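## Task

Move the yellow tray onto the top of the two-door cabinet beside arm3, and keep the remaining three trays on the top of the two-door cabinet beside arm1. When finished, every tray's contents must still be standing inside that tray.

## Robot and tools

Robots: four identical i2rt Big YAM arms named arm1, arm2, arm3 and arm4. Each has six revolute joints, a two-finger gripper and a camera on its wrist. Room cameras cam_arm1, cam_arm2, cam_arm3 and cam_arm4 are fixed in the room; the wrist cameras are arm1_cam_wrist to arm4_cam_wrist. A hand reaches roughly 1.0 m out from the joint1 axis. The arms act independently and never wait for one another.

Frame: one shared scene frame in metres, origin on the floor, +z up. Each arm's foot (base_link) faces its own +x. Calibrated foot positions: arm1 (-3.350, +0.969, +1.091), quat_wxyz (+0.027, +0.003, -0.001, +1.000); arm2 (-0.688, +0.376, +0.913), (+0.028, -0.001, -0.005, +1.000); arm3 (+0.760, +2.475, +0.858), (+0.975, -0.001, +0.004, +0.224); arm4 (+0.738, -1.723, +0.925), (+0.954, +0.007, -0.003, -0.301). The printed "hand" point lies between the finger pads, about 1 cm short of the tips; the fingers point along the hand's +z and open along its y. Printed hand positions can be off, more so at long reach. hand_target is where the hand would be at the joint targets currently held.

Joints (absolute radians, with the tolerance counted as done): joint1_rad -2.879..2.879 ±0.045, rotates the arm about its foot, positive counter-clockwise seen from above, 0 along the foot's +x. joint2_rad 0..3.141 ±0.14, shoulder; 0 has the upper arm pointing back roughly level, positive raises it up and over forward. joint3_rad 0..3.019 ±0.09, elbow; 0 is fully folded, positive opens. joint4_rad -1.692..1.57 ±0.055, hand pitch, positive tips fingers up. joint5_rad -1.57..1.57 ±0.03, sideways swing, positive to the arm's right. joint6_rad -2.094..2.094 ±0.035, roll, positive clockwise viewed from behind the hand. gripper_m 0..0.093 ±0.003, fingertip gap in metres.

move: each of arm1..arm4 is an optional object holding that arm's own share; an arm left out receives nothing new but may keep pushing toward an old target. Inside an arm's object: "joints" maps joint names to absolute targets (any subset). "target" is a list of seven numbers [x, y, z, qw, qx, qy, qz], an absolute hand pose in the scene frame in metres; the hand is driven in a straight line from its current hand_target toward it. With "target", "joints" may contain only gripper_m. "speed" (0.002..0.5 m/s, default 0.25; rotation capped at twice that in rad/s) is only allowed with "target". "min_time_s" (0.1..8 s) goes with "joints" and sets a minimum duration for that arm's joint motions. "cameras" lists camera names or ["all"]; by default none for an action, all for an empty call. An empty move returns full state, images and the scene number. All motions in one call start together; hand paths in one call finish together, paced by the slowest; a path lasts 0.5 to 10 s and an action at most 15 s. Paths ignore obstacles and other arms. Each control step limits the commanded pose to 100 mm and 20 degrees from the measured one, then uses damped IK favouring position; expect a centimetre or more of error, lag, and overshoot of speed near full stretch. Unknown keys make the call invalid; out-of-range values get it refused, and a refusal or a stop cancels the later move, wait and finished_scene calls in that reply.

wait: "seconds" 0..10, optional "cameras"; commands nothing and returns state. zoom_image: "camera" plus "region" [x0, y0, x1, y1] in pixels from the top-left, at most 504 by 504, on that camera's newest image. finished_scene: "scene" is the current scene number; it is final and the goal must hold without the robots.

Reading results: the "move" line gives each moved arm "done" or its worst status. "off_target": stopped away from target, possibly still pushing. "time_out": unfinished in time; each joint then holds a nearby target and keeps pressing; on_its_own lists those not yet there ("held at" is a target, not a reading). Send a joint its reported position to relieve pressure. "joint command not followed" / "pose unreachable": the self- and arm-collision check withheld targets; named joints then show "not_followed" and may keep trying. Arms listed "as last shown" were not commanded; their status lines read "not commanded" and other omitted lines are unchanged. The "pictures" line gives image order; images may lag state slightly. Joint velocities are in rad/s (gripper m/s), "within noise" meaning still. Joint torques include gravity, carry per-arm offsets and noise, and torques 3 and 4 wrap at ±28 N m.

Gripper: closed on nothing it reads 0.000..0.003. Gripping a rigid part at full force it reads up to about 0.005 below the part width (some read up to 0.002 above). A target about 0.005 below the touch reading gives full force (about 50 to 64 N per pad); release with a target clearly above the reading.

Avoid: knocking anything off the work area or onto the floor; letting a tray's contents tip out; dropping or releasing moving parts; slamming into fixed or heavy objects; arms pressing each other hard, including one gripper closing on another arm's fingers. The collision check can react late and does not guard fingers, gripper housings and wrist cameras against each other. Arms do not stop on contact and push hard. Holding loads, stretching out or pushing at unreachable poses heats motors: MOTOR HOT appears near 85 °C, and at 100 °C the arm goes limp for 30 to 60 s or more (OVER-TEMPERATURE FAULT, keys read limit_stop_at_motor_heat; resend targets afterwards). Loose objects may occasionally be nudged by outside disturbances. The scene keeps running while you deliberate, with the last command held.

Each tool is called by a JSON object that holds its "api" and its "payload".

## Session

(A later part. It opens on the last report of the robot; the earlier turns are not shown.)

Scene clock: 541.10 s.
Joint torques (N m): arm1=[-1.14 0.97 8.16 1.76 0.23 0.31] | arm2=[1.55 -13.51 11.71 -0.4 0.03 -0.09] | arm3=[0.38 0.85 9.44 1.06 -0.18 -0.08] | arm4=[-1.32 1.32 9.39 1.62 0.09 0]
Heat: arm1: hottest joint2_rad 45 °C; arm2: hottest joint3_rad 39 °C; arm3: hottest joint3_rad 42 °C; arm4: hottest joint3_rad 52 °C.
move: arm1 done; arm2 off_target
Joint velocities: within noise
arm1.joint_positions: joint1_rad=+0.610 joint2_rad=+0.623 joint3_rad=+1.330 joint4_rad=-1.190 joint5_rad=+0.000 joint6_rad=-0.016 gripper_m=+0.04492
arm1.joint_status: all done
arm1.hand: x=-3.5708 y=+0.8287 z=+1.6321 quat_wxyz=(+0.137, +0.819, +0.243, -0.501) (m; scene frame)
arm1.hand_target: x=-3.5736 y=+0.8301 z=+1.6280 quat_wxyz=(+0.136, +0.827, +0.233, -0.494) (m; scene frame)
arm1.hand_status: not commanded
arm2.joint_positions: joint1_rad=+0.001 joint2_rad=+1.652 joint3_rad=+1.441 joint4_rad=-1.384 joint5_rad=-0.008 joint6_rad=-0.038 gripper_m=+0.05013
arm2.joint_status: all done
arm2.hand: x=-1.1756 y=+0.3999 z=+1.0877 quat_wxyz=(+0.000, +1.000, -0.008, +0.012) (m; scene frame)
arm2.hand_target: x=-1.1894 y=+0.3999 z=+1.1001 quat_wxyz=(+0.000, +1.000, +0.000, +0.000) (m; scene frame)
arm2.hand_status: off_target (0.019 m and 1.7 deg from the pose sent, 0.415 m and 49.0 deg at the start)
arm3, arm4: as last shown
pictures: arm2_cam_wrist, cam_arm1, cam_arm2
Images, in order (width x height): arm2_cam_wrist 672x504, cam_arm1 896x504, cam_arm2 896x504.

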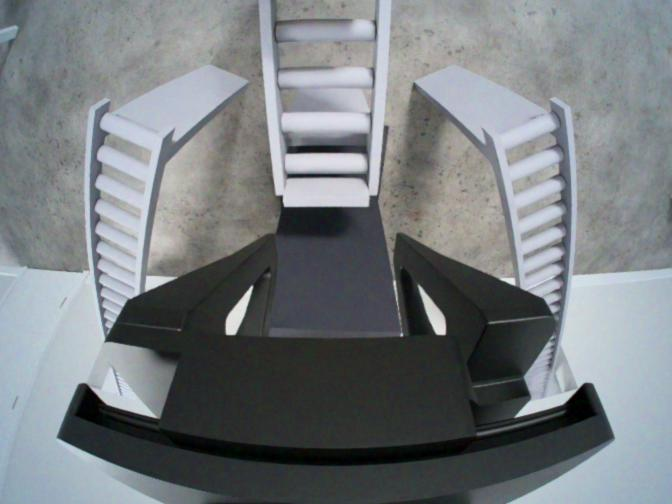

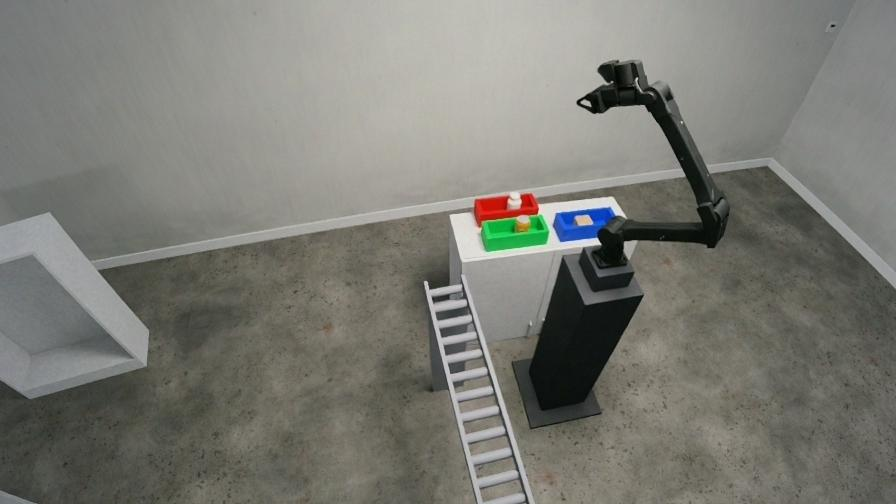

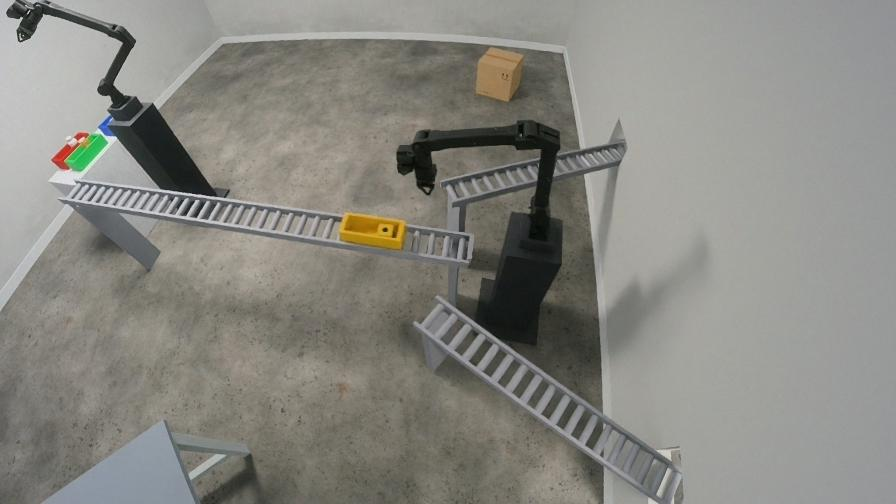

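{"api": "move", "payload": {"arm2": {"target": [-1.215, 0.372, 1.06, 0.0, 1.0, 0.0, 0.0], "speed": 0.2, "joints": {"gripper_m": 0.05}}, "cameras": ["arm2_cam_wrist", "cam_arm2"]}}

{"api": "zoom_image", "payload": {"camera": "arm2_cam_wrist", "region": [200, 0, 480, 260]}}

{"api": "zoom_image", "payload": {"camera": "cam_arm2", "region": [380, 190, 500, 280]}}

Scene clock: 600.47 s.
Joint torques (N m): arm1=[-1.03 0.67 8.2 1.8 0.21 0.3] | arm2=[1.67 -14.56 11.66 0.66 0.07 0.21] | arm3=[0.5 0.97 9.47 1.05 -0.17 -0.07] | arm4=[-1.08 1.67 9.4 1.62 0.09 0]
Heat: arm1: hottest joint2_rad 38 °C; arm2: hottest joint3_rad 43 °C; arm3: hottest joint3_rad 42 °C; arm4: hottest joint3_rad 52 °C.
move: arm2 off_target
Joint velocities: within noise
arm1, arm3, arm4: as last shown
arm1.hand: x=-3.5708 y=+0.8287 z=+1.6321 quat_wxyz=(+0.137, +0.819, +0.242, -0.501) (m; scene frame)
arm2.joint_positions: joint1_rad=+0.056 joint2_rad=+1.743 joint3_rad=+1.447 joint4_rad=-1.329 joint5_rad=-0.009 joint6_rad=-0.012 gripper_m=+0.05013
arm2.joint_status: all done
arm2.hand: x=-1.1941 y=+0.3732 z=+1.0459 quat_wxyz=(+0.000, +1.000, +0.006, +0.027) (m; scene frame)
arm2.hand_target: x=-1.2140 y=+0.3720 z=+1.0604 quat_wxyz=(+0.000, +1.000, +0.000, +0.000) (m; scene frame)
arm2.hand_status: off_target (0.025 m and 3.2 deg from the pose sent, 0.056 m and 1.7 deg at the start)
pictures: arm2_cam_wrist, cam_arm2
Images, in order (width x height): arm2_cam_wrist 672x504, cam_arm2 896x504.

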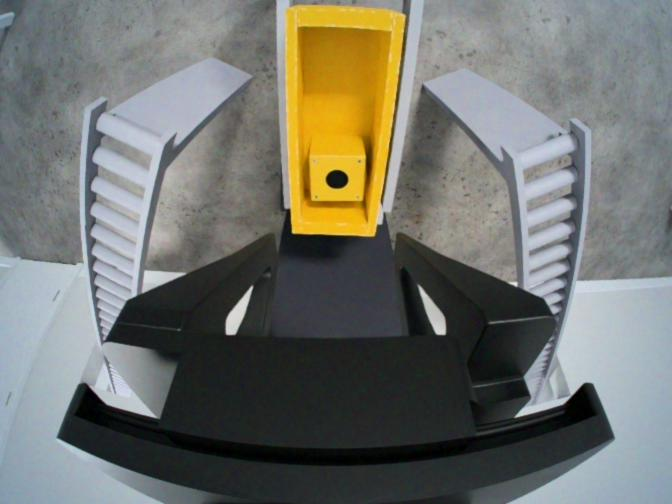

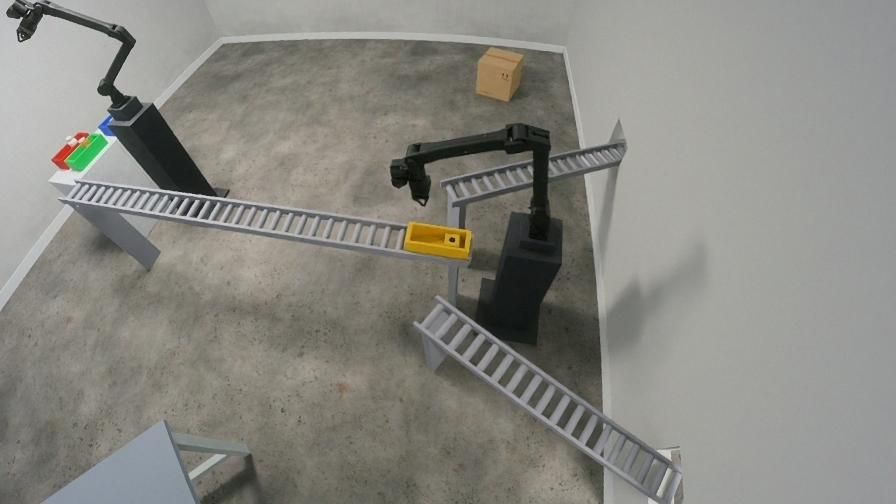

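Scaled by 1.800 from the camera's 672x504 image, which has a finer 960x720 frame.

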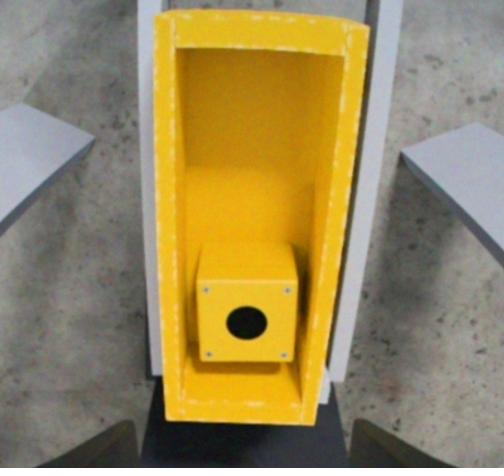

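Scaled by 4.200 from the camera's 896x504 image, which has a finer 1280x720 frame.

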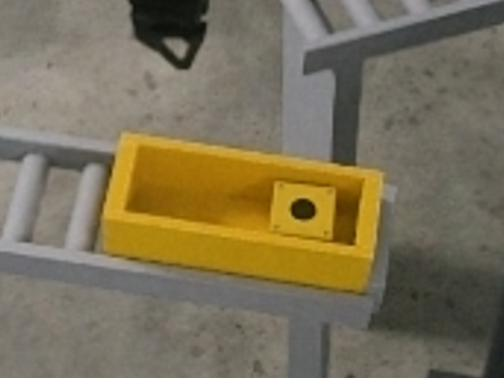

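{"api": "move", "payload": {"arm2": {"target": [-1.161, 0.332, 0.870, 0.0, 1.0, 0.0, 0.0], "speed": 0.2, "joints": {"gripper_m": 0.04}}, "cameras": ["arm2_cam_wrist"]}}

{"api": "zoom_image", "payload": {"camera": "arm2_cam_wrist", "region": [200, 60, 480, 340]}}

Scene clock: 641.20 s.
Joint torques (N m): arm1=[-1.03 0.85 8.17 1.74 0.23 0.3] | arm2=[1.38 -15.56 6.78 0.68 0.14 0.2] | arm3=[0.5 0.79 9.46 1.07 -0.18 -0.08] | arm4=[-1.08 1.32 9.42 1.59 0.12 0.02]
Heat: arm1: hottest joint2_rad 35 °C; arm2: hottest joint3_rad 44 °C; arm3: hottest joint3_rad 42 °C; arm4: hottest joint3_rad 52 °C.
move: arm2 done
Joint velocities: within noise
arm1, arm3: as last shown
arm2.joint_positions: joint1_rad=+0.138 joint2_rad=+1.869 joint3_rad=+1.099 joint4_rad=-0.812 joint5_rad=-0.009 joint6_rad=+0.076 gripper_m=+0.04013
arm2.joint_status: all done
arm2.hand: x=-1.1557 y=+0.3364 z=+0.8710 quat_wxyz=(-0.001, +1.000, +0.003, +0.007) (m; scene frame)
arm2.hand_target: x=-1.1609 y=+0.3320 z=+0.8701 quat_wxyz=(+0.000, +1.000, +0.000, +0.000) (m; scene frame)
arm2.hand_status: done (0.007 m and 0.9 deg from the pose sent, 0.184 m and 3.2 deg at the start)
arm4.joint_positions: joint1_rad=-0.674 joint2_rad=+0.598 joint3_rad=+1.422 joint4_rad=-1.373 joint5_rad=+0.010 joint6_rad=+0.589 gripper_m=+0.09396
arm4.joint_status: not commanded
arm4.hand: x=+0.7921 y=-1.9387 z=+1.4740 quat_wxyz=(-0.457, -0.708, -0.513, +0.164) (m; scene frame)
arm4.hand_target: x=+0.7911 y=-1.9359 z=+1.4847 quat_wxyz=(-0.467, -0.703, -0.509, +0.168) (m; scene frame)
arm4.hand_status: not commanded
pictures: arm2_cam_wrist
Images, in order (width x height): arm2_cam_wrist 672x504.

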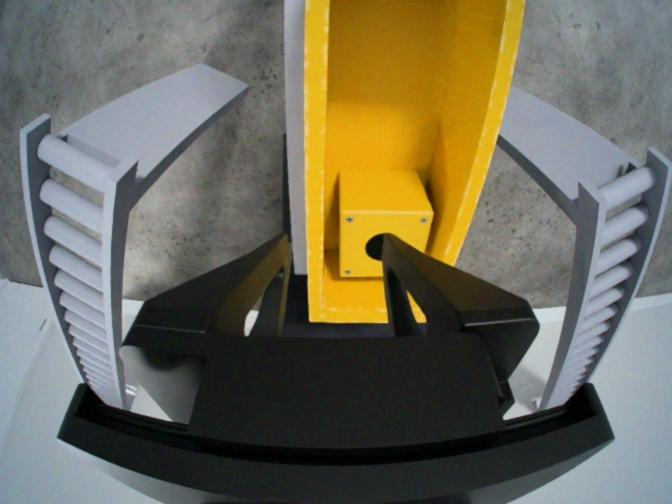

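Scaled by 1.800 from the camera's 672x504 image, which has a finer 960x720 frame.

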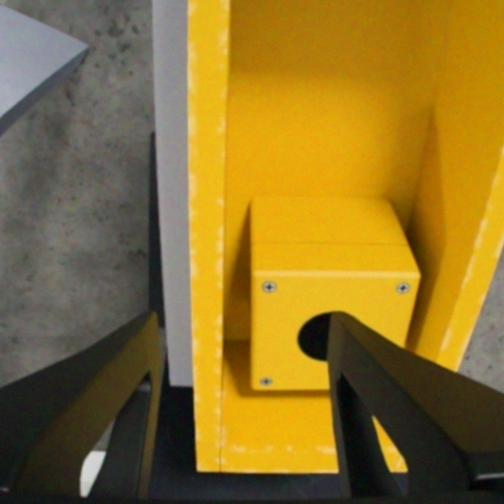

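{"api": "move", "payload": {"arm2": {"target": [-1.157, 0.3215, 0.862, 0.0, 1.0, 0.0, 0.0], "speed": 0.15, "joints": {"gripper_m": 0.04}}}}

{"api": "move", "payload": {"arm2": {"target": [-1.158, 0.3215, 0.792, 0.0, 1.0, 0.0, 0.0], "speed": 0.12, "joints": {"gripper_m": 0.04}}, "cameras": ["arm2_cam_wrist", "cam_arm2"]}}

{"api": "zoom_image", "payload": {"camera": "arm2_cam_wrist", "region": [200, 60, 480, 340]}}

{"api": "zoom_image", "payload": {"camera": "cam_arm2", "region": [380, 180, 500, 280]}}

Scene clock: 674.73 s.
Joint torques (N m): arm1=[-1.03 0.91 8.17 1.72 0.21 0.3] | arm2=[1.9 -14.51 6.35 0.81 0.03 0.14] | arm3=[0.56 0.91 9.46 1.07 -0.18 -0.07] | arm4=[-0.97 1.79 9.39 1.57 0.1 0]
Heat: arm1: hottest joint2_rad 34 °C; arm2: hottest joint3_rad 41 °C; arm3: hottest joint3_rad 43 °C; arm4: hottest joint3_rad 52 °C.
move: arm2 done
Joint velocities: within noise
arm1, arm4: as last shown
arm2.joint_positions: joint1_rad=+0.163 joint2_rad=+1.870 joint3_rad=+1.090 joint4_rad=-0.789 joint5_rad=-0.009 joint6_rad=+0.099 gripper_m=+0.04013
arm2.joint_status: all done
arm2.hand: x=-1.1558 y=+0.3247 z=+0.8682 quat_wxyz=(+0.000, +1.000, +0.004, +0.000) (m; scene frame)
arm2.hand_target: x=-1.1569 y=+0.3215 z=+0.8621 quat_wxyz=(+0.000, +1.000, +0.000, +0.000) (m; scene frame)
arm2.hand_status: done (0.007 m and 0.5 deg from the pose sent, 0.018 m and 0.9 deg at the start)
arm3.joint_positions: joint1_rad=-1.090 joint2_rad=+0.641 joint3_rad=+1.397 joint4_rad=-1.441 joint5_rad=+0.004 joint6_rad=+0.015 gripper_m=+0.09396
arm3.joint_status: not commanded
arm3.hand: x=+0.9476 y=+2.3398 z=+1.3741 quat_wxyz=(-0.405, -0.289, -0.857, +0.136) (m; scene frame)
arm3.hand_target: x=+0.9435 y=+2.3408 z=+1.3846 quat_wxyz=(-0.411, -0.285, -0.854, +0.141) (m; scene frame)
arm3.hand_status: not commanded
pictures: none

Scene clock: 676.03 s.
Joint torques (N m): arm1=[-1.08 0.73 8.14 1.69 0.21 0.3] | arm2=[1.03 -14.1 5.71 0.62 0.16 0.15] | arm3=[0.5 0.97 9.47 1.09 -0.18 -0.08] | arm4=[-0.91 1.49 9.36 1.61 0.09 0]
Heat: arm1: hottest joint2_rad 34 °C; arm2: hottest joint3_rad 41 °C; arm3: hottest joint3_rad 43 °C; arm4: hottest joint3_rad 52 °C.
move: arm2 done
Joint velocities: within noise
arm1, arm3, arm4: as last shown
arm2.joint_positions: joint1_rad=+0.163 joint2_rad=+2.023 joint3_rad=+1.073 joint4_rad=-0.628 joint5_rad=-0.009 joint6_rad=+0.100 gripper_m=+0.04013
arm2.joint_status: all done
arm2.hand: x=-1.1539 y=+0.3256 z=+0.7949 quat_wxyz=(+0.000, +1.000, +0.004, +0.005) (m; scene frame)
arm2.hand_target: x=-1.1580 y=+0.3214 z=+0.7921 quat_wxyz=(+0.000, +1.000, +0.000, +0.000) (m; scene frame)
arm2.hand_status: done (0.007 m and 0.7 deg from the pose sent, 0.076 m and 0.5 deg at the start)
pictures: arm2_cam_wrist, cam_arm2
Images, in order (width x height): arm2_cam_wrist 672x504, cam_arm2 896x504.

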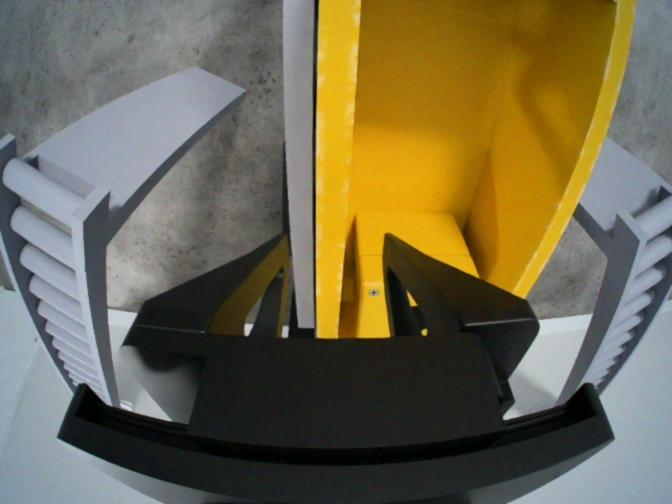

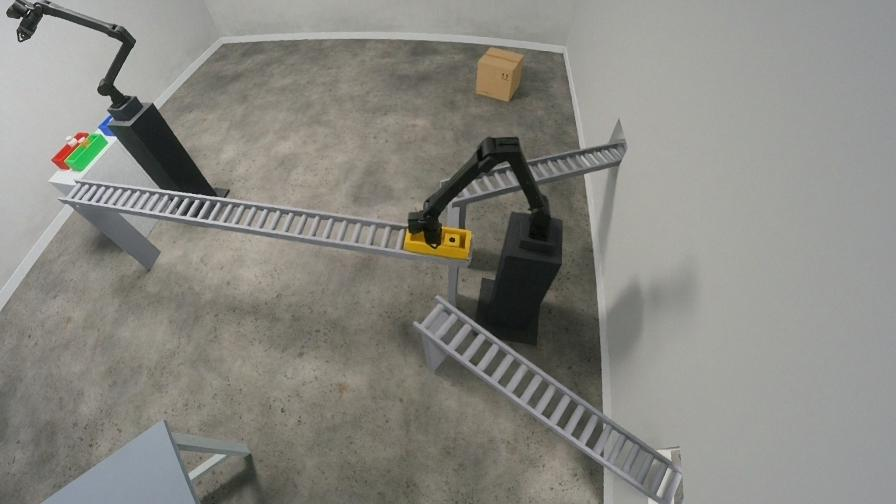

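Scaled by 1.800 from the camera's 672x504 image, which has a finer 960x720 frame.

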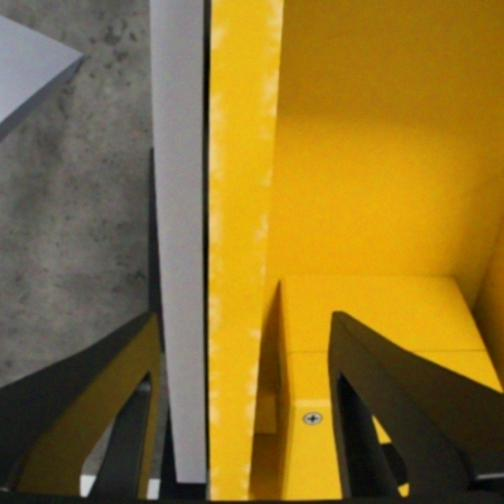

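Scaled by 4.200 from the camera's 896x504 image, which has a finer 1280x720 frame.

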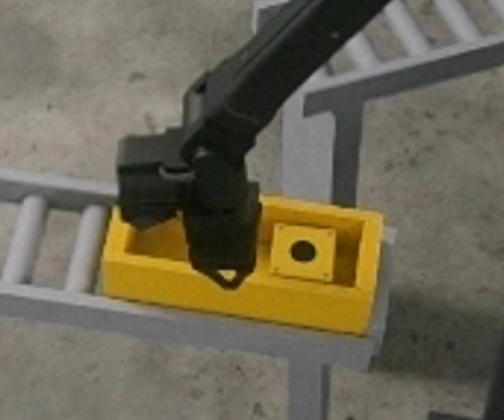

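{"api": "move", "payload": {"arm2": {"target": [-1.146, 0.3200, 0.790, 0.0, 1.0, 0.0, 0.0], "speed": 0.12, "joints": {"gripper_m": 0.04}}}}

{"api": "move", "payload": {"arm2": {"target": [-1.146, 0.3200, 0.763, 0.0, 1.0, 0.0, 0.0], "speed": 0.1, "joints": {"gripper_m": 0.04}}, "cameras": ["arm2_cam_wrist", "cam_arm2"]}}

{"api": "zoom_image", "payload": {"camera": "arm2_cam_wrist", "region": [200, 60, 480, 340]}}

{"api": "zoom_image", "payload": {"camera": "cam_arm2", "region": [380, 180, 500, 280]}}

Scene clock: 705.80 s.
Joint torques (N m): arm1=[-0.97 0.79 8.16 1.77 0.21 0.31] | arm2=[1.32 -15.56 5.2 0.75 0.15 0.2] | arm3=[0.5 0.85 9.47 1.07 -0.18 -0.08] | arm4=[-1.03 1.44 9.42 1.51 0.1 0]
Heat: arm1: hottest joint3_rad 34 °C; arm2: hottest joint3_rad 40 °C; arm3: hottest joint3_rad 43 °C; arm4: hottest joint3_rad 52 °C.
move: arm2 done
Joint velocities: within noise
arm1, arm3, arm4: as last shown
arm2.joint_positions: joint1_rad=+0.168 joint2_rad=+2.023 joint3_rad=+1.041 joint4_rad=-0.605 joint5_rad=-0.009 joint6_rad=+0.107 gripper_m=+0.04013
arm2.joint_status: all done
arm2.hand: x=-1.1417 y=+0.3247 z=+0.7881 quat_wxyz=(-0.001, +1.000, +0.003, +0.009) (m; scene frame)
arm2.hand_target: x=-1.1459 y=+0.3199 z=+0.7900 quat_wxyz=(+0.000, +1.000, +0.000, +0.000) (m; scene frame)
arm2.hand_status: done (0.007 m and 1.1 deg from the pose sent, 0.011 m and 0.7 deg at the start)
pictures: none

Scene clock: 706.83 s.
Joint torques (N m): arm1=[-0.97 0.5 8.17 1.73 0.21 0.3] | arm2=[2.37 -15.38 4.7 0.77 0.15 0.2] | arm3=[0.5 0.91 9.48 1.07 -0.18 -0.08] | arm4=[-1.26 1.2 9.39 1.65 0.09 0]
Heat: arm1: hottest joint3_rad 34 °C; arm2: hottest joint3_rad 40 °C; arm3: hottest joint3_rad 43 °C; arm4: hottest joint3_rad 52 °C.
move: arm2 done
Joint velocities: within noise
arm1, arm3, arm4: as last shown
arm2.joint_positions: joint1_rad=+0.168 joint2_rad=+2.072 joint3_rad=+1.041 joint4_rad=-0.545 joint5_rad=-0.009 joint6_rad=+0.107 gripper_m=+0.04013
arm2.joint_status: all done
arm2.hand: x=-1.1435 y=+0.3247 z=+0.7666 quat_wxyz=(+0.000, +1.000, +0.003, +0.004) (m; scene frame)
arm2.hand_target: x=-1.1459 y=+0.3200 z=+0.7630 quat_wxyz=(+0.000, +1.000, +0.000, +0.000) (m; scene frame)
arm2.hand_status: done (0.006 m and 0.5 deg from the pose sent, 0.026 m and 1.1 deg at the start)
pictures: arm2_cam_wrist, cam_arm2
Images, in order (width x height): arm2_cam_wrist 672x504, cam_arm2 896x504.

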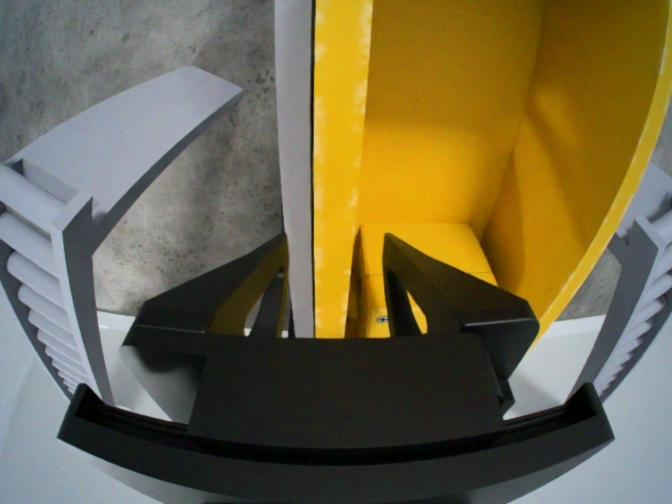

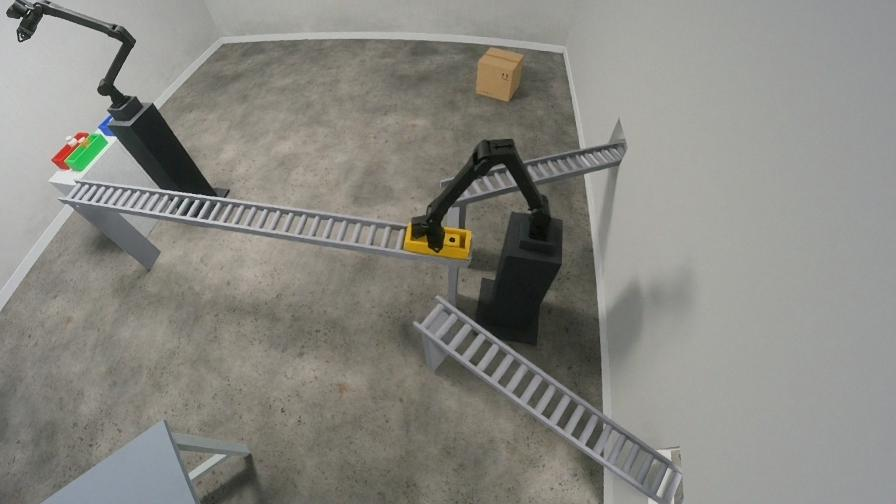

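Scaled by 1.800 from the camera's 672x504 image, which has a finer 960x720 frame.

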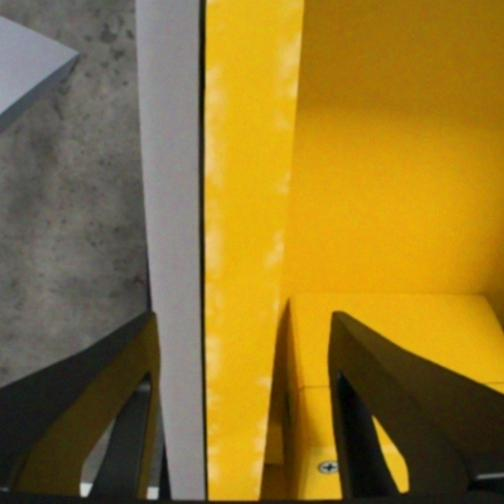

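Scaled by 4.200 from the camera's 896x504 image, which has a finer 1280x720 frame.

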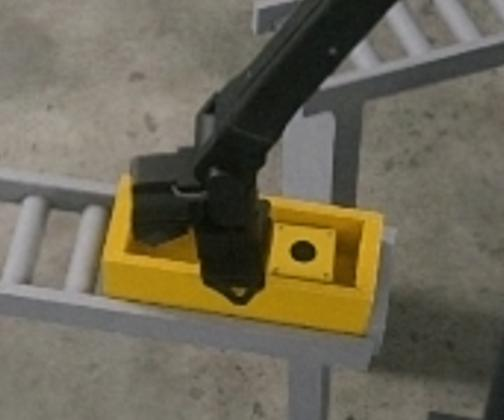

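{"api": "move", "payload": {"arm2": {"joints": {"gripper_m": 0.002}}}}

{"api": "move", "payload": {"arm2": {"target": [-1.156, 0.3200, 0.830, 0.0, 1.0, 0.0, 0.0], "speed": 0.08, "joints": {"gripper_m": 0.002}}, "cameras": ["arm2_cam_wrist", "cam_arm2"]}}

{"api": "zoom_image", "payload": {"camera": "cam_arm2", "region": [380, 170, 500, 270]}}

Scene clock: 719.17 s.
Joint torques (N m): arm1=[-1.14 0.91 8.16 1.68 0.24 0.31] | arm2=[0.91 -14.21 5.03 0.83 0.31 0.17] | arm3=[0.44 0.85 9.47 1.1 -0.17 -0.08] | arm4=[-1.26 1.38 9.37 1.51 0.08 0]
Heat: arm1: hottest joint3_rad 34 °C; arm2: hottest joint3_rad 39 °C; arm3: hottest joint3_rad 43 °C; arm4: hottest joint3_rad 52 °C.
move: arm2 off_target
Joint velocities: within noise
arm1, arm3, arm4: as last shown
arm2.joint_positions: joint1_rad=+0.170 joint2_rad=+2.072 joint3_rad=+1.041 joint4_rad=-0.544 joint5_rad=-0.012 joint6_rad=+0.116 gripper_m=+0.01138
arm2.joint_status: gripper_m off_target (ended at +0.01140, target +0.00200)
arm2.hand: x=-1.1436 y=+0.3230 z=+0.7666 quat_wxyz=(+0.001, +1.000, -0.001, +0.003) (m; scene frame)
arm2.hand_target: x=-1.1459 y=+0.3200 z=+0.7630 quat_wxyz=(+0.000, +1.000, +0.000, +0.000) (m; scene frame)
arm2.hand_status: not commanded
pictures: none

Scene clock: 720.63 s.
Joint torques (N m): arm1=[-0.97 0.73 8.2 1.74 0.22 0.32] | arm2=[0.62 -18.67 6.93 -1.11 0.25 0.03] | arm3=[0.38 0.91 9.47 1.06 -0.18 -0.07] | arm4=[-1.2 1.2 9.39 1.61 0.09 0]
Heat: arm1: hottest joint3_rad 34 °C; arm2: hottest joint3_rad 39 °C; arm3: hottest joint3_rad 43 °C; arm4: hottest joint3_rad 52 °C.
move: arm2 off_target
Joint velocities: within noise
arm1.joint_positions: joint1_rad=+0.610 joint2_rad=+0.623 joint3_rad=+1.330 joint4_rad=-1.190 joint5_rad=+0.000 joint6_rad=-0.016 gripper_m=+0.04492
arm1.joint_status: not commanded
arm1.hand: x=-3.5708 y=+0.8287 z=+1.6321 quat_wxyz=(+0.137, +0.819, +0.242, -0.501) (m; scene frame)
arm1.hand_target: x=-3.5736 y=+0.8301 z=+1.6280 quat_wxyz=(+0.136, +0.827, +0.233, -0.494) (m; scene frame)
arm1.hand_status: not commanded
arm2.joint_positions: joint1_rad=+0.170 joint2_rad=+1.992 joint3_rad=+1.047 joint4_rad=-0.659 joint5_rad=-0.012 joint6_rad=+0.116 gripper_m=+0.01138
arm2.joint_status: gripper_m off_target (ended at +0.01138, target +0.00200)
arm2.hand: x=-1.1391 y=+0.3232 z=+0.8031 quat_wxyz=(+0.000, +1.000, -0.001, +0.018) (m; scene frame)
arm2.hand_target: x=-1.1555 y=+0.3200 z=+0.8294 quat_wxyz=(+0.000, +1.000, +0.000, +0.000) (m; scene frame)
arm2.hand_status: off_target (0.032 m and 2.1 deg from the pose sent, 0.065 m and 0.4 deg at the start)
arm3, arm4: as last shown
pictures: arm2_cam_wrist, cam_arm2
Images, in order (width x height): arm2_cam_wrist 672x504, cam_arm2 896x504.

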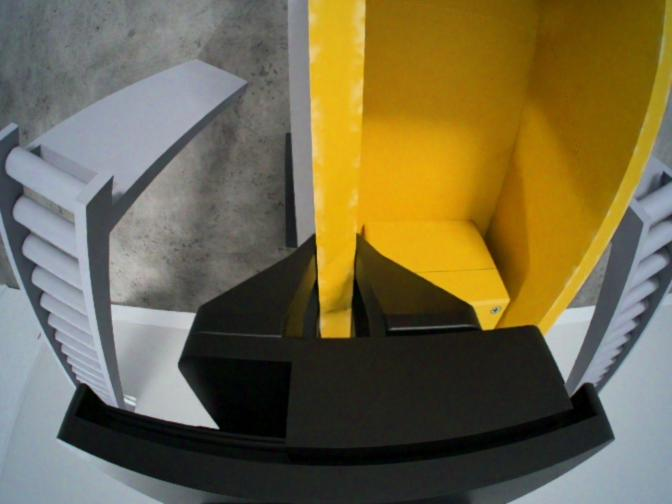

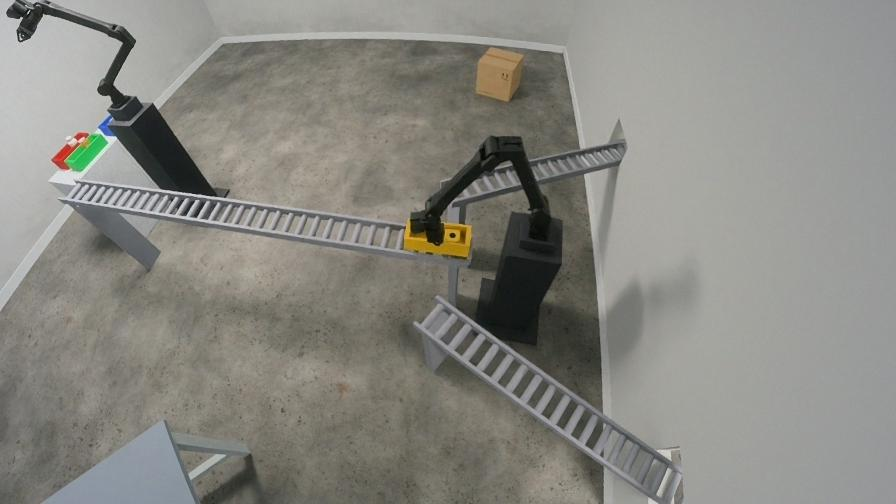

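Scaled by 4.200 from the camera's 896x504 image, which has a finer 1280x720 frame.

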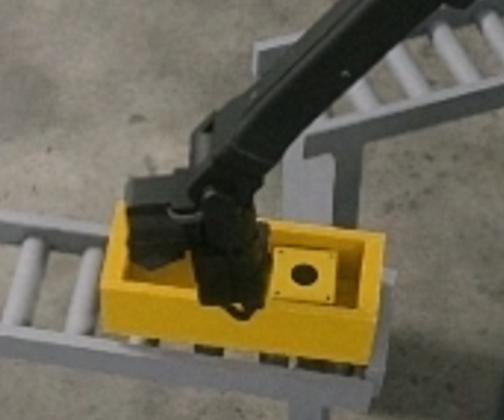

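{"api": "move", "payload": {"arm2": {"target": [-1.150, 0.3210, 0.930, 0.0, 1.0, 0.0, 0.0], "speed": 0.12, "joints": {"gripper_m": 0.002}}}}

{"api": "move", "payload": {"arm2": {"target": [-1.130, 0.3210, 1.060, 0.0, 1.0, 0.0, 0.0], "speed": 0.15, "joints": {"gripper_m": 0.002}}, "cameras": ["arm2_cam_wrist", "cam_arm2"]}}

{"api": "zoom_image", "payload": {"camera": "cam_arm2", "region": [380, 130, 520, 270]}}

Scene clock: 773.23 s.
Joint torques (N m): arm1=[-0.97 0.79 8.14 1.66 0.22 0.31] | arm2=[0.5 -17.79 10.04 -0.84 0.25 0.12] | arm3=[0.5 0.91 9.47 1.1 -0.18 -0.06] | arm4=[-1.08 1.85 9.46 1.63 0.11 0.02]
Heat: arm1: hottest joint3_rad 34 °C; arm2: hottest joint3_rad 39 °C; arm3: hottest joint3_rad 43 °C; arm4: hottest joint3_rad 52 °C.
move: arm2 off_target
Joint velocities: within noise
arm1, arm3, arm4: as last shown
arm2.joint_positions: joint1_rad=+0.170 joint2_rad=+1.792 joint3_rad=+1.062 joint4_rad=-0.914 joint5_rad=-0.013 joint6_rad=+0.116 gripper_m=+0.01138
arm2.joint_status: gripper_m off_target (ended at +0.01138, target +0.00200)
arm2.hand: x=-1.1226 y=+0.3242 z=+0.8953 quat_wxyz=(-0.002, +0.999, -0.001, +0.038) (m; scene frame)
arm2.hand_target: x=-1.1484 y=+0.3211 z=+0.9299 quat_wxyz=(+0.000, +1.000, +0.000, +0.000) (m; scene frame)
arm2.hand_status: off_target (0.044 m and 4.4 deg from the pose sent, 0.127 m and 2.1 deg at the start)
pictures: none

Scene clock: 774.97 s.
Joint torques (N m): arm1=[-0.79 0.79 8.14 1.76 0.21 0.31] | arm2=[1.9 -16.73 12.51 -0.62 0.29 0.1] | arm3=[0.38 0.91 9.46 1.06 -0.18 -0.07] | arm4=[-1.38 1.55 9.4 1.55 0.1 0]
Heat: arm1: hottest joint3_rad 34 °C; arm2: hottest joint3_rad 39 °C; arm3: hottest joint3_rad 43 °C; arm4: hottest joint3_rad 52 °C.
move: arm2 off_target
Joint velocities: within noise
arm1, arm3: as last shown
arm2.joint_positions: joint1_rad=+0.170 joint2_rad=+1.579 joint3_rad=+1.167 joint4_rad=-1.238 joint5_rad=-0.013 joint6_rad=+0.116 gripper_m=+0.01138
arm2.joint_status: gripper_m off_target (ended at +0.01138, target +0.00200)
arm2.hand: x=-1.1085 y=+0.3247 z=+1.0207 quat_wxyz=(-0.003, +0.999, -0.001, +0.041) (m; scene frame)
arm2.hand_target: x=-1.1279 y=+0.3212 z=+1.0597 quat_wxyz=(+0.000, +1.000, +0.000, +0.000) (m; scene frame)
arm2.hand_status: off_target (0.045 m and 4.7 deg from the pose sent, 0.165 m and 4.3 deg at the start)
arm4.joint_positions: joint1_rad=-0.674 joint2_rad=+0.598 joint3_rad=+1.422 joint4_rad=-1.373 joint5_rad=+0.010 joint6_rad=+0.589 gripper_m=+0.09396
arm4.joint_status: not commanded
arm4.hand: x=+0.7921 y=-1.9387 z=+1.4740 quat_wxyz=(-0.457, -0.708, -0.513, +0.164) (m; scene frame)
arm4.hand_target: x=+0.7911 y=-1.9359 z=+1.4847 quat_wxyz=(-0.467, -0.703, -0.509, +0.168) (m; scene frame)
arm4.hand_status: not commanded
pictures: arm2_cam_wrist, cam_arm2
Images, in order (width x height): arm2_cam_wrist 672x504, cam_arm2 896x504.

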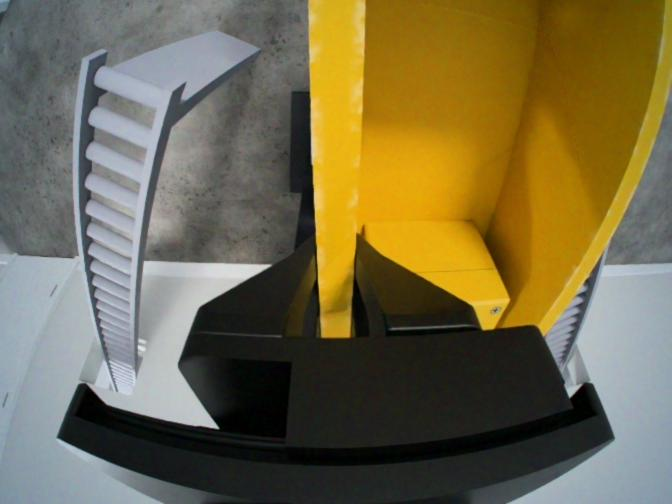

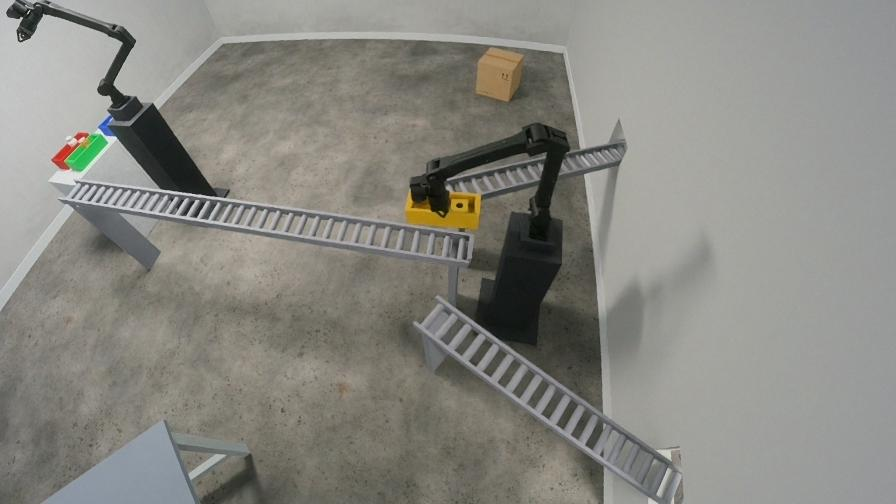

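Scaled by 3.600 from the camera's 896x504 image, which has a finer 1280x720 frame.

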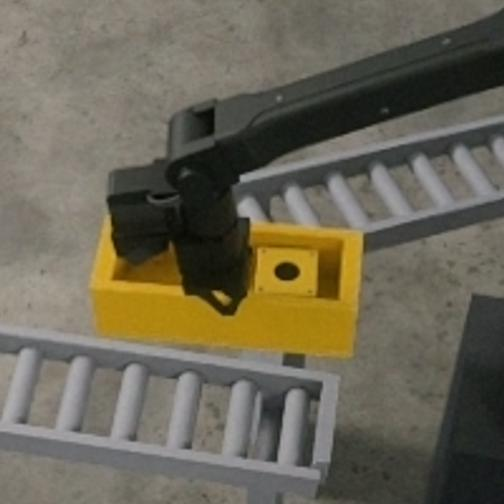

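{"api": "move", "payload": {"arm2": {"joints": {"joint1_rad": -1.11, "joint6_rad": -1.69}, "min_time_s": 6.0}}}

{"api": "move", "payload": {"arm2": {"target": [-0.8950, 0.8620, 0.930, -0.0529, 0.9655, 0.2605, -0.0074], "speed": 0.12, "joints": {"gripper_m": 0.002}}, "cameras": ["arm2_cam_wrist", "cam_arm2"]}}

{"api": "zoom_image", "payload": {"camera": "cam_arm2", "region": [430, 110, 590, 230]}}

{"api": "zoom_image", "payload": {"camera": "arm2_cam_wrist", "region": [200, 0, 480, 260]}}

Scene clock: 793.20 s.
Joint torques (N m): arm1=[-0.62 0.79 8.17 1.7 0.22 0.31] | arm2=[0.09 -15.85 12.26 -0.17 0.16 -0.1] | arm3=[0.5 0.85 9.47 1.05 -0.17 -0.07] | arm4=[-1.2 1.44 9.42 1.62 0.09 0.01]
Heat: arm1: hottest joint3_rad 34 °C; arm2: hottest joint3_rad 41 °C; arm3: hottest joint3_rad 43 °C; arm4: hottest joint3_rad 52 °C.
move: arm2 done
Joint velocities: within noise
arm1, arm4: as last shown
arm2.joint_positions: joint1_rad=-1.107 joint2_rad=+1.579 joint3_rad=+1.167 joint4_rad=-1.251 joint5_rad=-0.013 joint6_rad=-1.679 gripper_m=+0.01138
arm2.joint_status: all done
arm2.hand: x=-0.8569 y=+0.7596 z=+1.0253 quat_wxyz=(+0.043, +0.966, +0.255, +0.002) (m; scene frame)
arm2.hand_target: x=-0.8641 y=+0.7810 z=+1.0643 quat_wxyz=(-0.005, +0.966, +0.259, -0.003) (m; scene frame)
arm2.hand_status: not commanded
arm3.joint_positions: joint1_rad=-1.090 joint2_rad=+0.641 joint3_rad=+1.397 joint4_rad=-1.441 joint5_rad=+0.004 joint6_rad=+0.015 gripper_m=+0.09396
arm3.joint_status: not commanded
arm3.hand: x=+0.9476 y=+2.3398 z=+1.3741 quat_wxyz=(-0.405, -0.289, -0.857, +0.136) (m; scene frame)
arm3.hand_target: x=+0.9435 y=+2.3408 z=+1.3846 quat_wxyz=(-0.411, -0.285, -0.854, +0.141) (m; scene frame)
arm3.hand_status: not commanded
pictures: none

Scene clock: 795.30 s.
Joint torques (N m): arm1=[-0.85 0.91 8.14 1.76 0.21 0.3] | arm2=[0.44 -18.08 11.44 0.88 0.28 -0.08] | arm3=[0.38 0.97 9.47 1.07 -0.18 -0.08] | arm4=[-1.08 1.26 9.43 1.55 0.1 0]
Heat: arm1: hottest joint3_rad 34 °C; arm2: hottest joint3_rad 41 °C; arm3: hottest joint3_rad 43 °C; arm4: hottest joint3_rad 52 °C.
move: arm2 off_target
Joint velocities: within noise
arm1, arm3, arm4: as last shown
arm2.joint_positions: joint1_rad=-1.107 joint2_rad=+1.861 joint3_rad=+1.168 joint4_rad=-0.887 joint5_rad=-0.011 joint6_rad=-1.681 gripper_m=+0.01138
arm2.joint_status: gripper_m off_target (ended at +0.01138, target +0.00200)
arm2.hand: x=-0.8830 y=+0.8223 z=+0.8991 quat_wxyz=(+0.001, +0.967, +0.257, -0.003) (m; scene frame)
arm2.hand_target: x=-0.8938 y=+0.8595 z=+0.9319 quat_wxyz=(-0.053, +0.964, +0.260, -0.007) (m; scene frame)
arm2.hand_status: off_target (0.052 m and 6.2 deg from the pose sent, 0.145 m and 11.0 deg at the start)
pictures: arm2_cam_wrist, cam_arm2
Images, in order (width x height): arm2_cam_wrist 672x504, cam_arm2 896x504.

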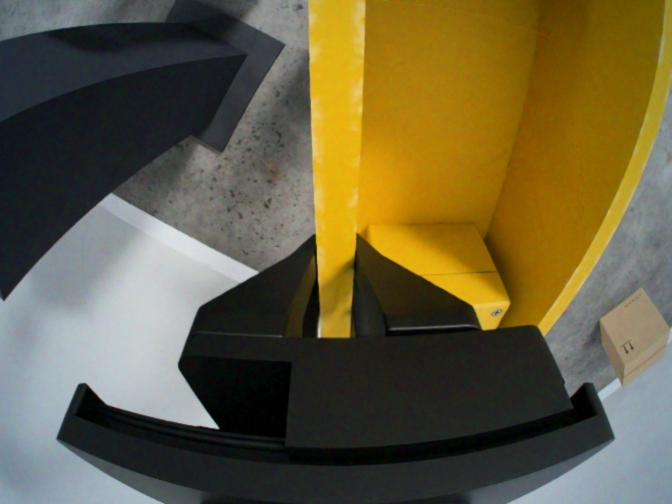

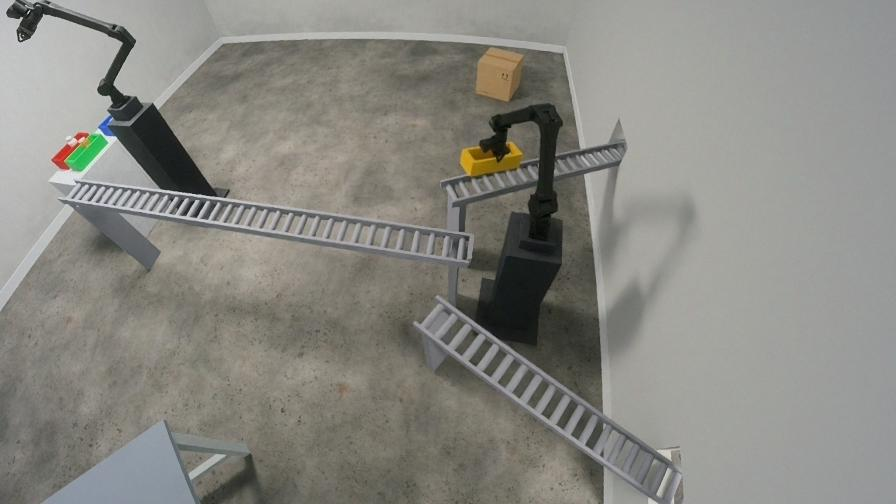

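Scaled by 3.150 from the camera's 896x504 image, which has a finer 1280x720 frame.

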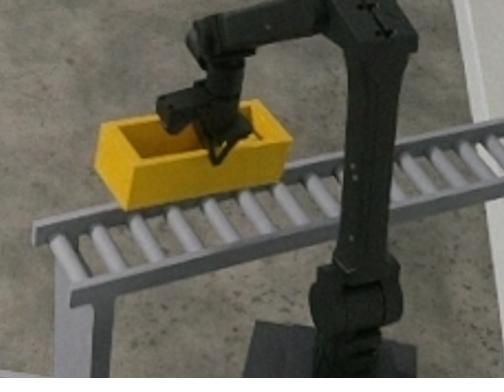

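Scaled by 1.800 from the camera's 672x504 image, which has a finer 960x720 frame.

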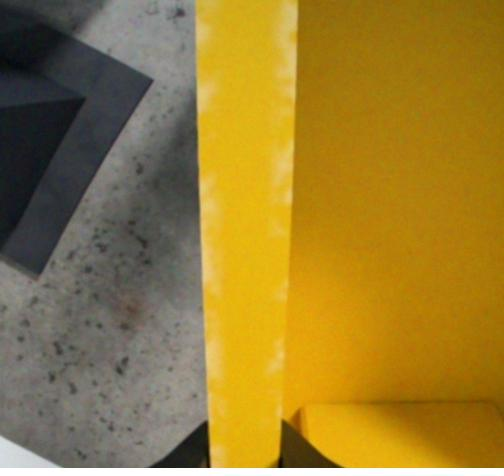

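{"api": "move", "payload": {"arm2": {"target": [-0.898, 0.8750, 0.865, -0.0529, 0.9605, 0.2782, -0.0074], "speed": 0.1, "joints": {"gripper_m": 0.002}}, "cameras": ["arm2_cam_wrist", "cam_arm2"]}}

{"api": "zoom_image", "payload": {"camera": "cam_arm2", "region": [430, 110, 590, 230]}}

{"api": "zoom_image", "payload": {"camera": "arm2_cam_wrist", "region": [200, 0, 480, 260]}}

Scene clock: 862.17 s.
Joint torques (N m): arm1=[-0.91 0.62 8.14 1.7 0.22 0.3] | arm2=[-0.26 -17.9 10.17 0.87 0.17 -0.18] | arm3=[0.5 0.85 9.47 1.09 -0.18 -0.07] | arm4=[-0.79 1.32 9.39 1.55 0.1 0.02]
Heat: arm1: hottest joint3_rad 34 °C; arm2: hottest joint3_rad 44 °C; arm3: hottest joint3_rad 43 °C; arm4: hottest joint3_rad 52 °C.
move: arm2 off_target
Joint velocities: within noise
arm1, arm3, arm4: as last shown
arm2.joint_positions: joint1_rad=-1.109 joint2_rad=+1.992 joint3_rad=+1.174 joint4_rad=-0.753 joint5_rad=-0.010 joint6_rad=-1.722 gripper_m=+0.01138
arm2.joint_status: gripper_m off_target (ended at +0.01138, target +0.00200)
arm2.hand: x=-0.8872 y=+0.8353 z=+0.8391 quat_wxyz=(-0.004, +0.961, +0.276, -0.003) (m; scene frame)
arm2.hand_target: x=-0.8971 y=+0.8730 z=+0.8669 quat_wxyz=(-0.053, +0.959, +0.278, -0.007) (m; scene frame)
arm2.hand_status: off_target (0.049 m and 5.6 deg from the pose sent, 0.065 m and 6.7 deg at the start)
pictures: arm2_cam_wrist, cam_arm2
Images, in order (width x height): arm2_cam_wrist 672x504, cam_arm2 896x504.

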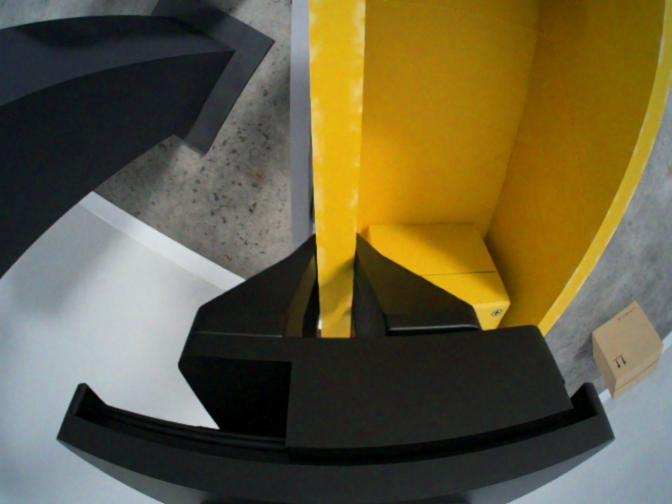

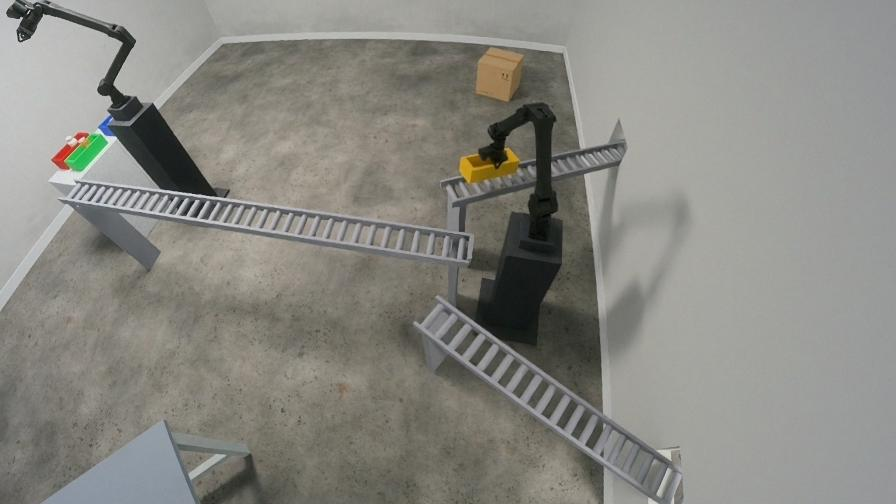

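Scaled by 3.150 from the camera's 896x504 image, which has a finer 1280x720 frame.

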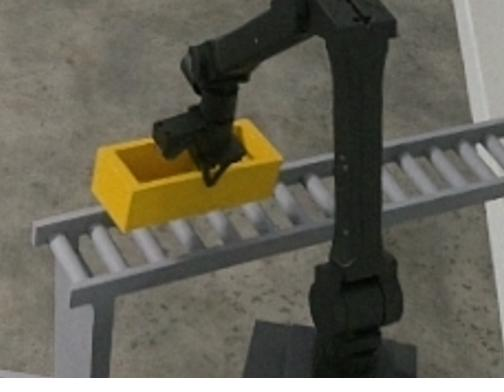

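Scaled by 1.800 from the camera's 672x504 image, which has a finer 960x720 frame.

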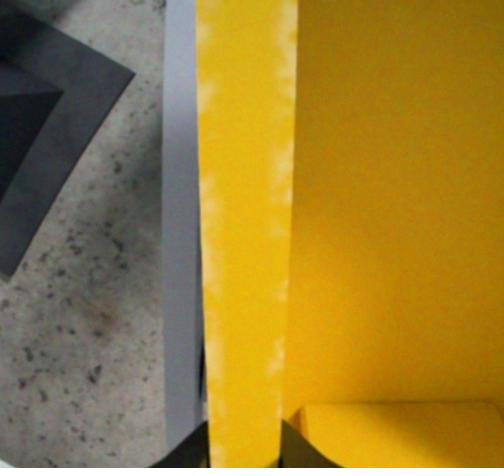

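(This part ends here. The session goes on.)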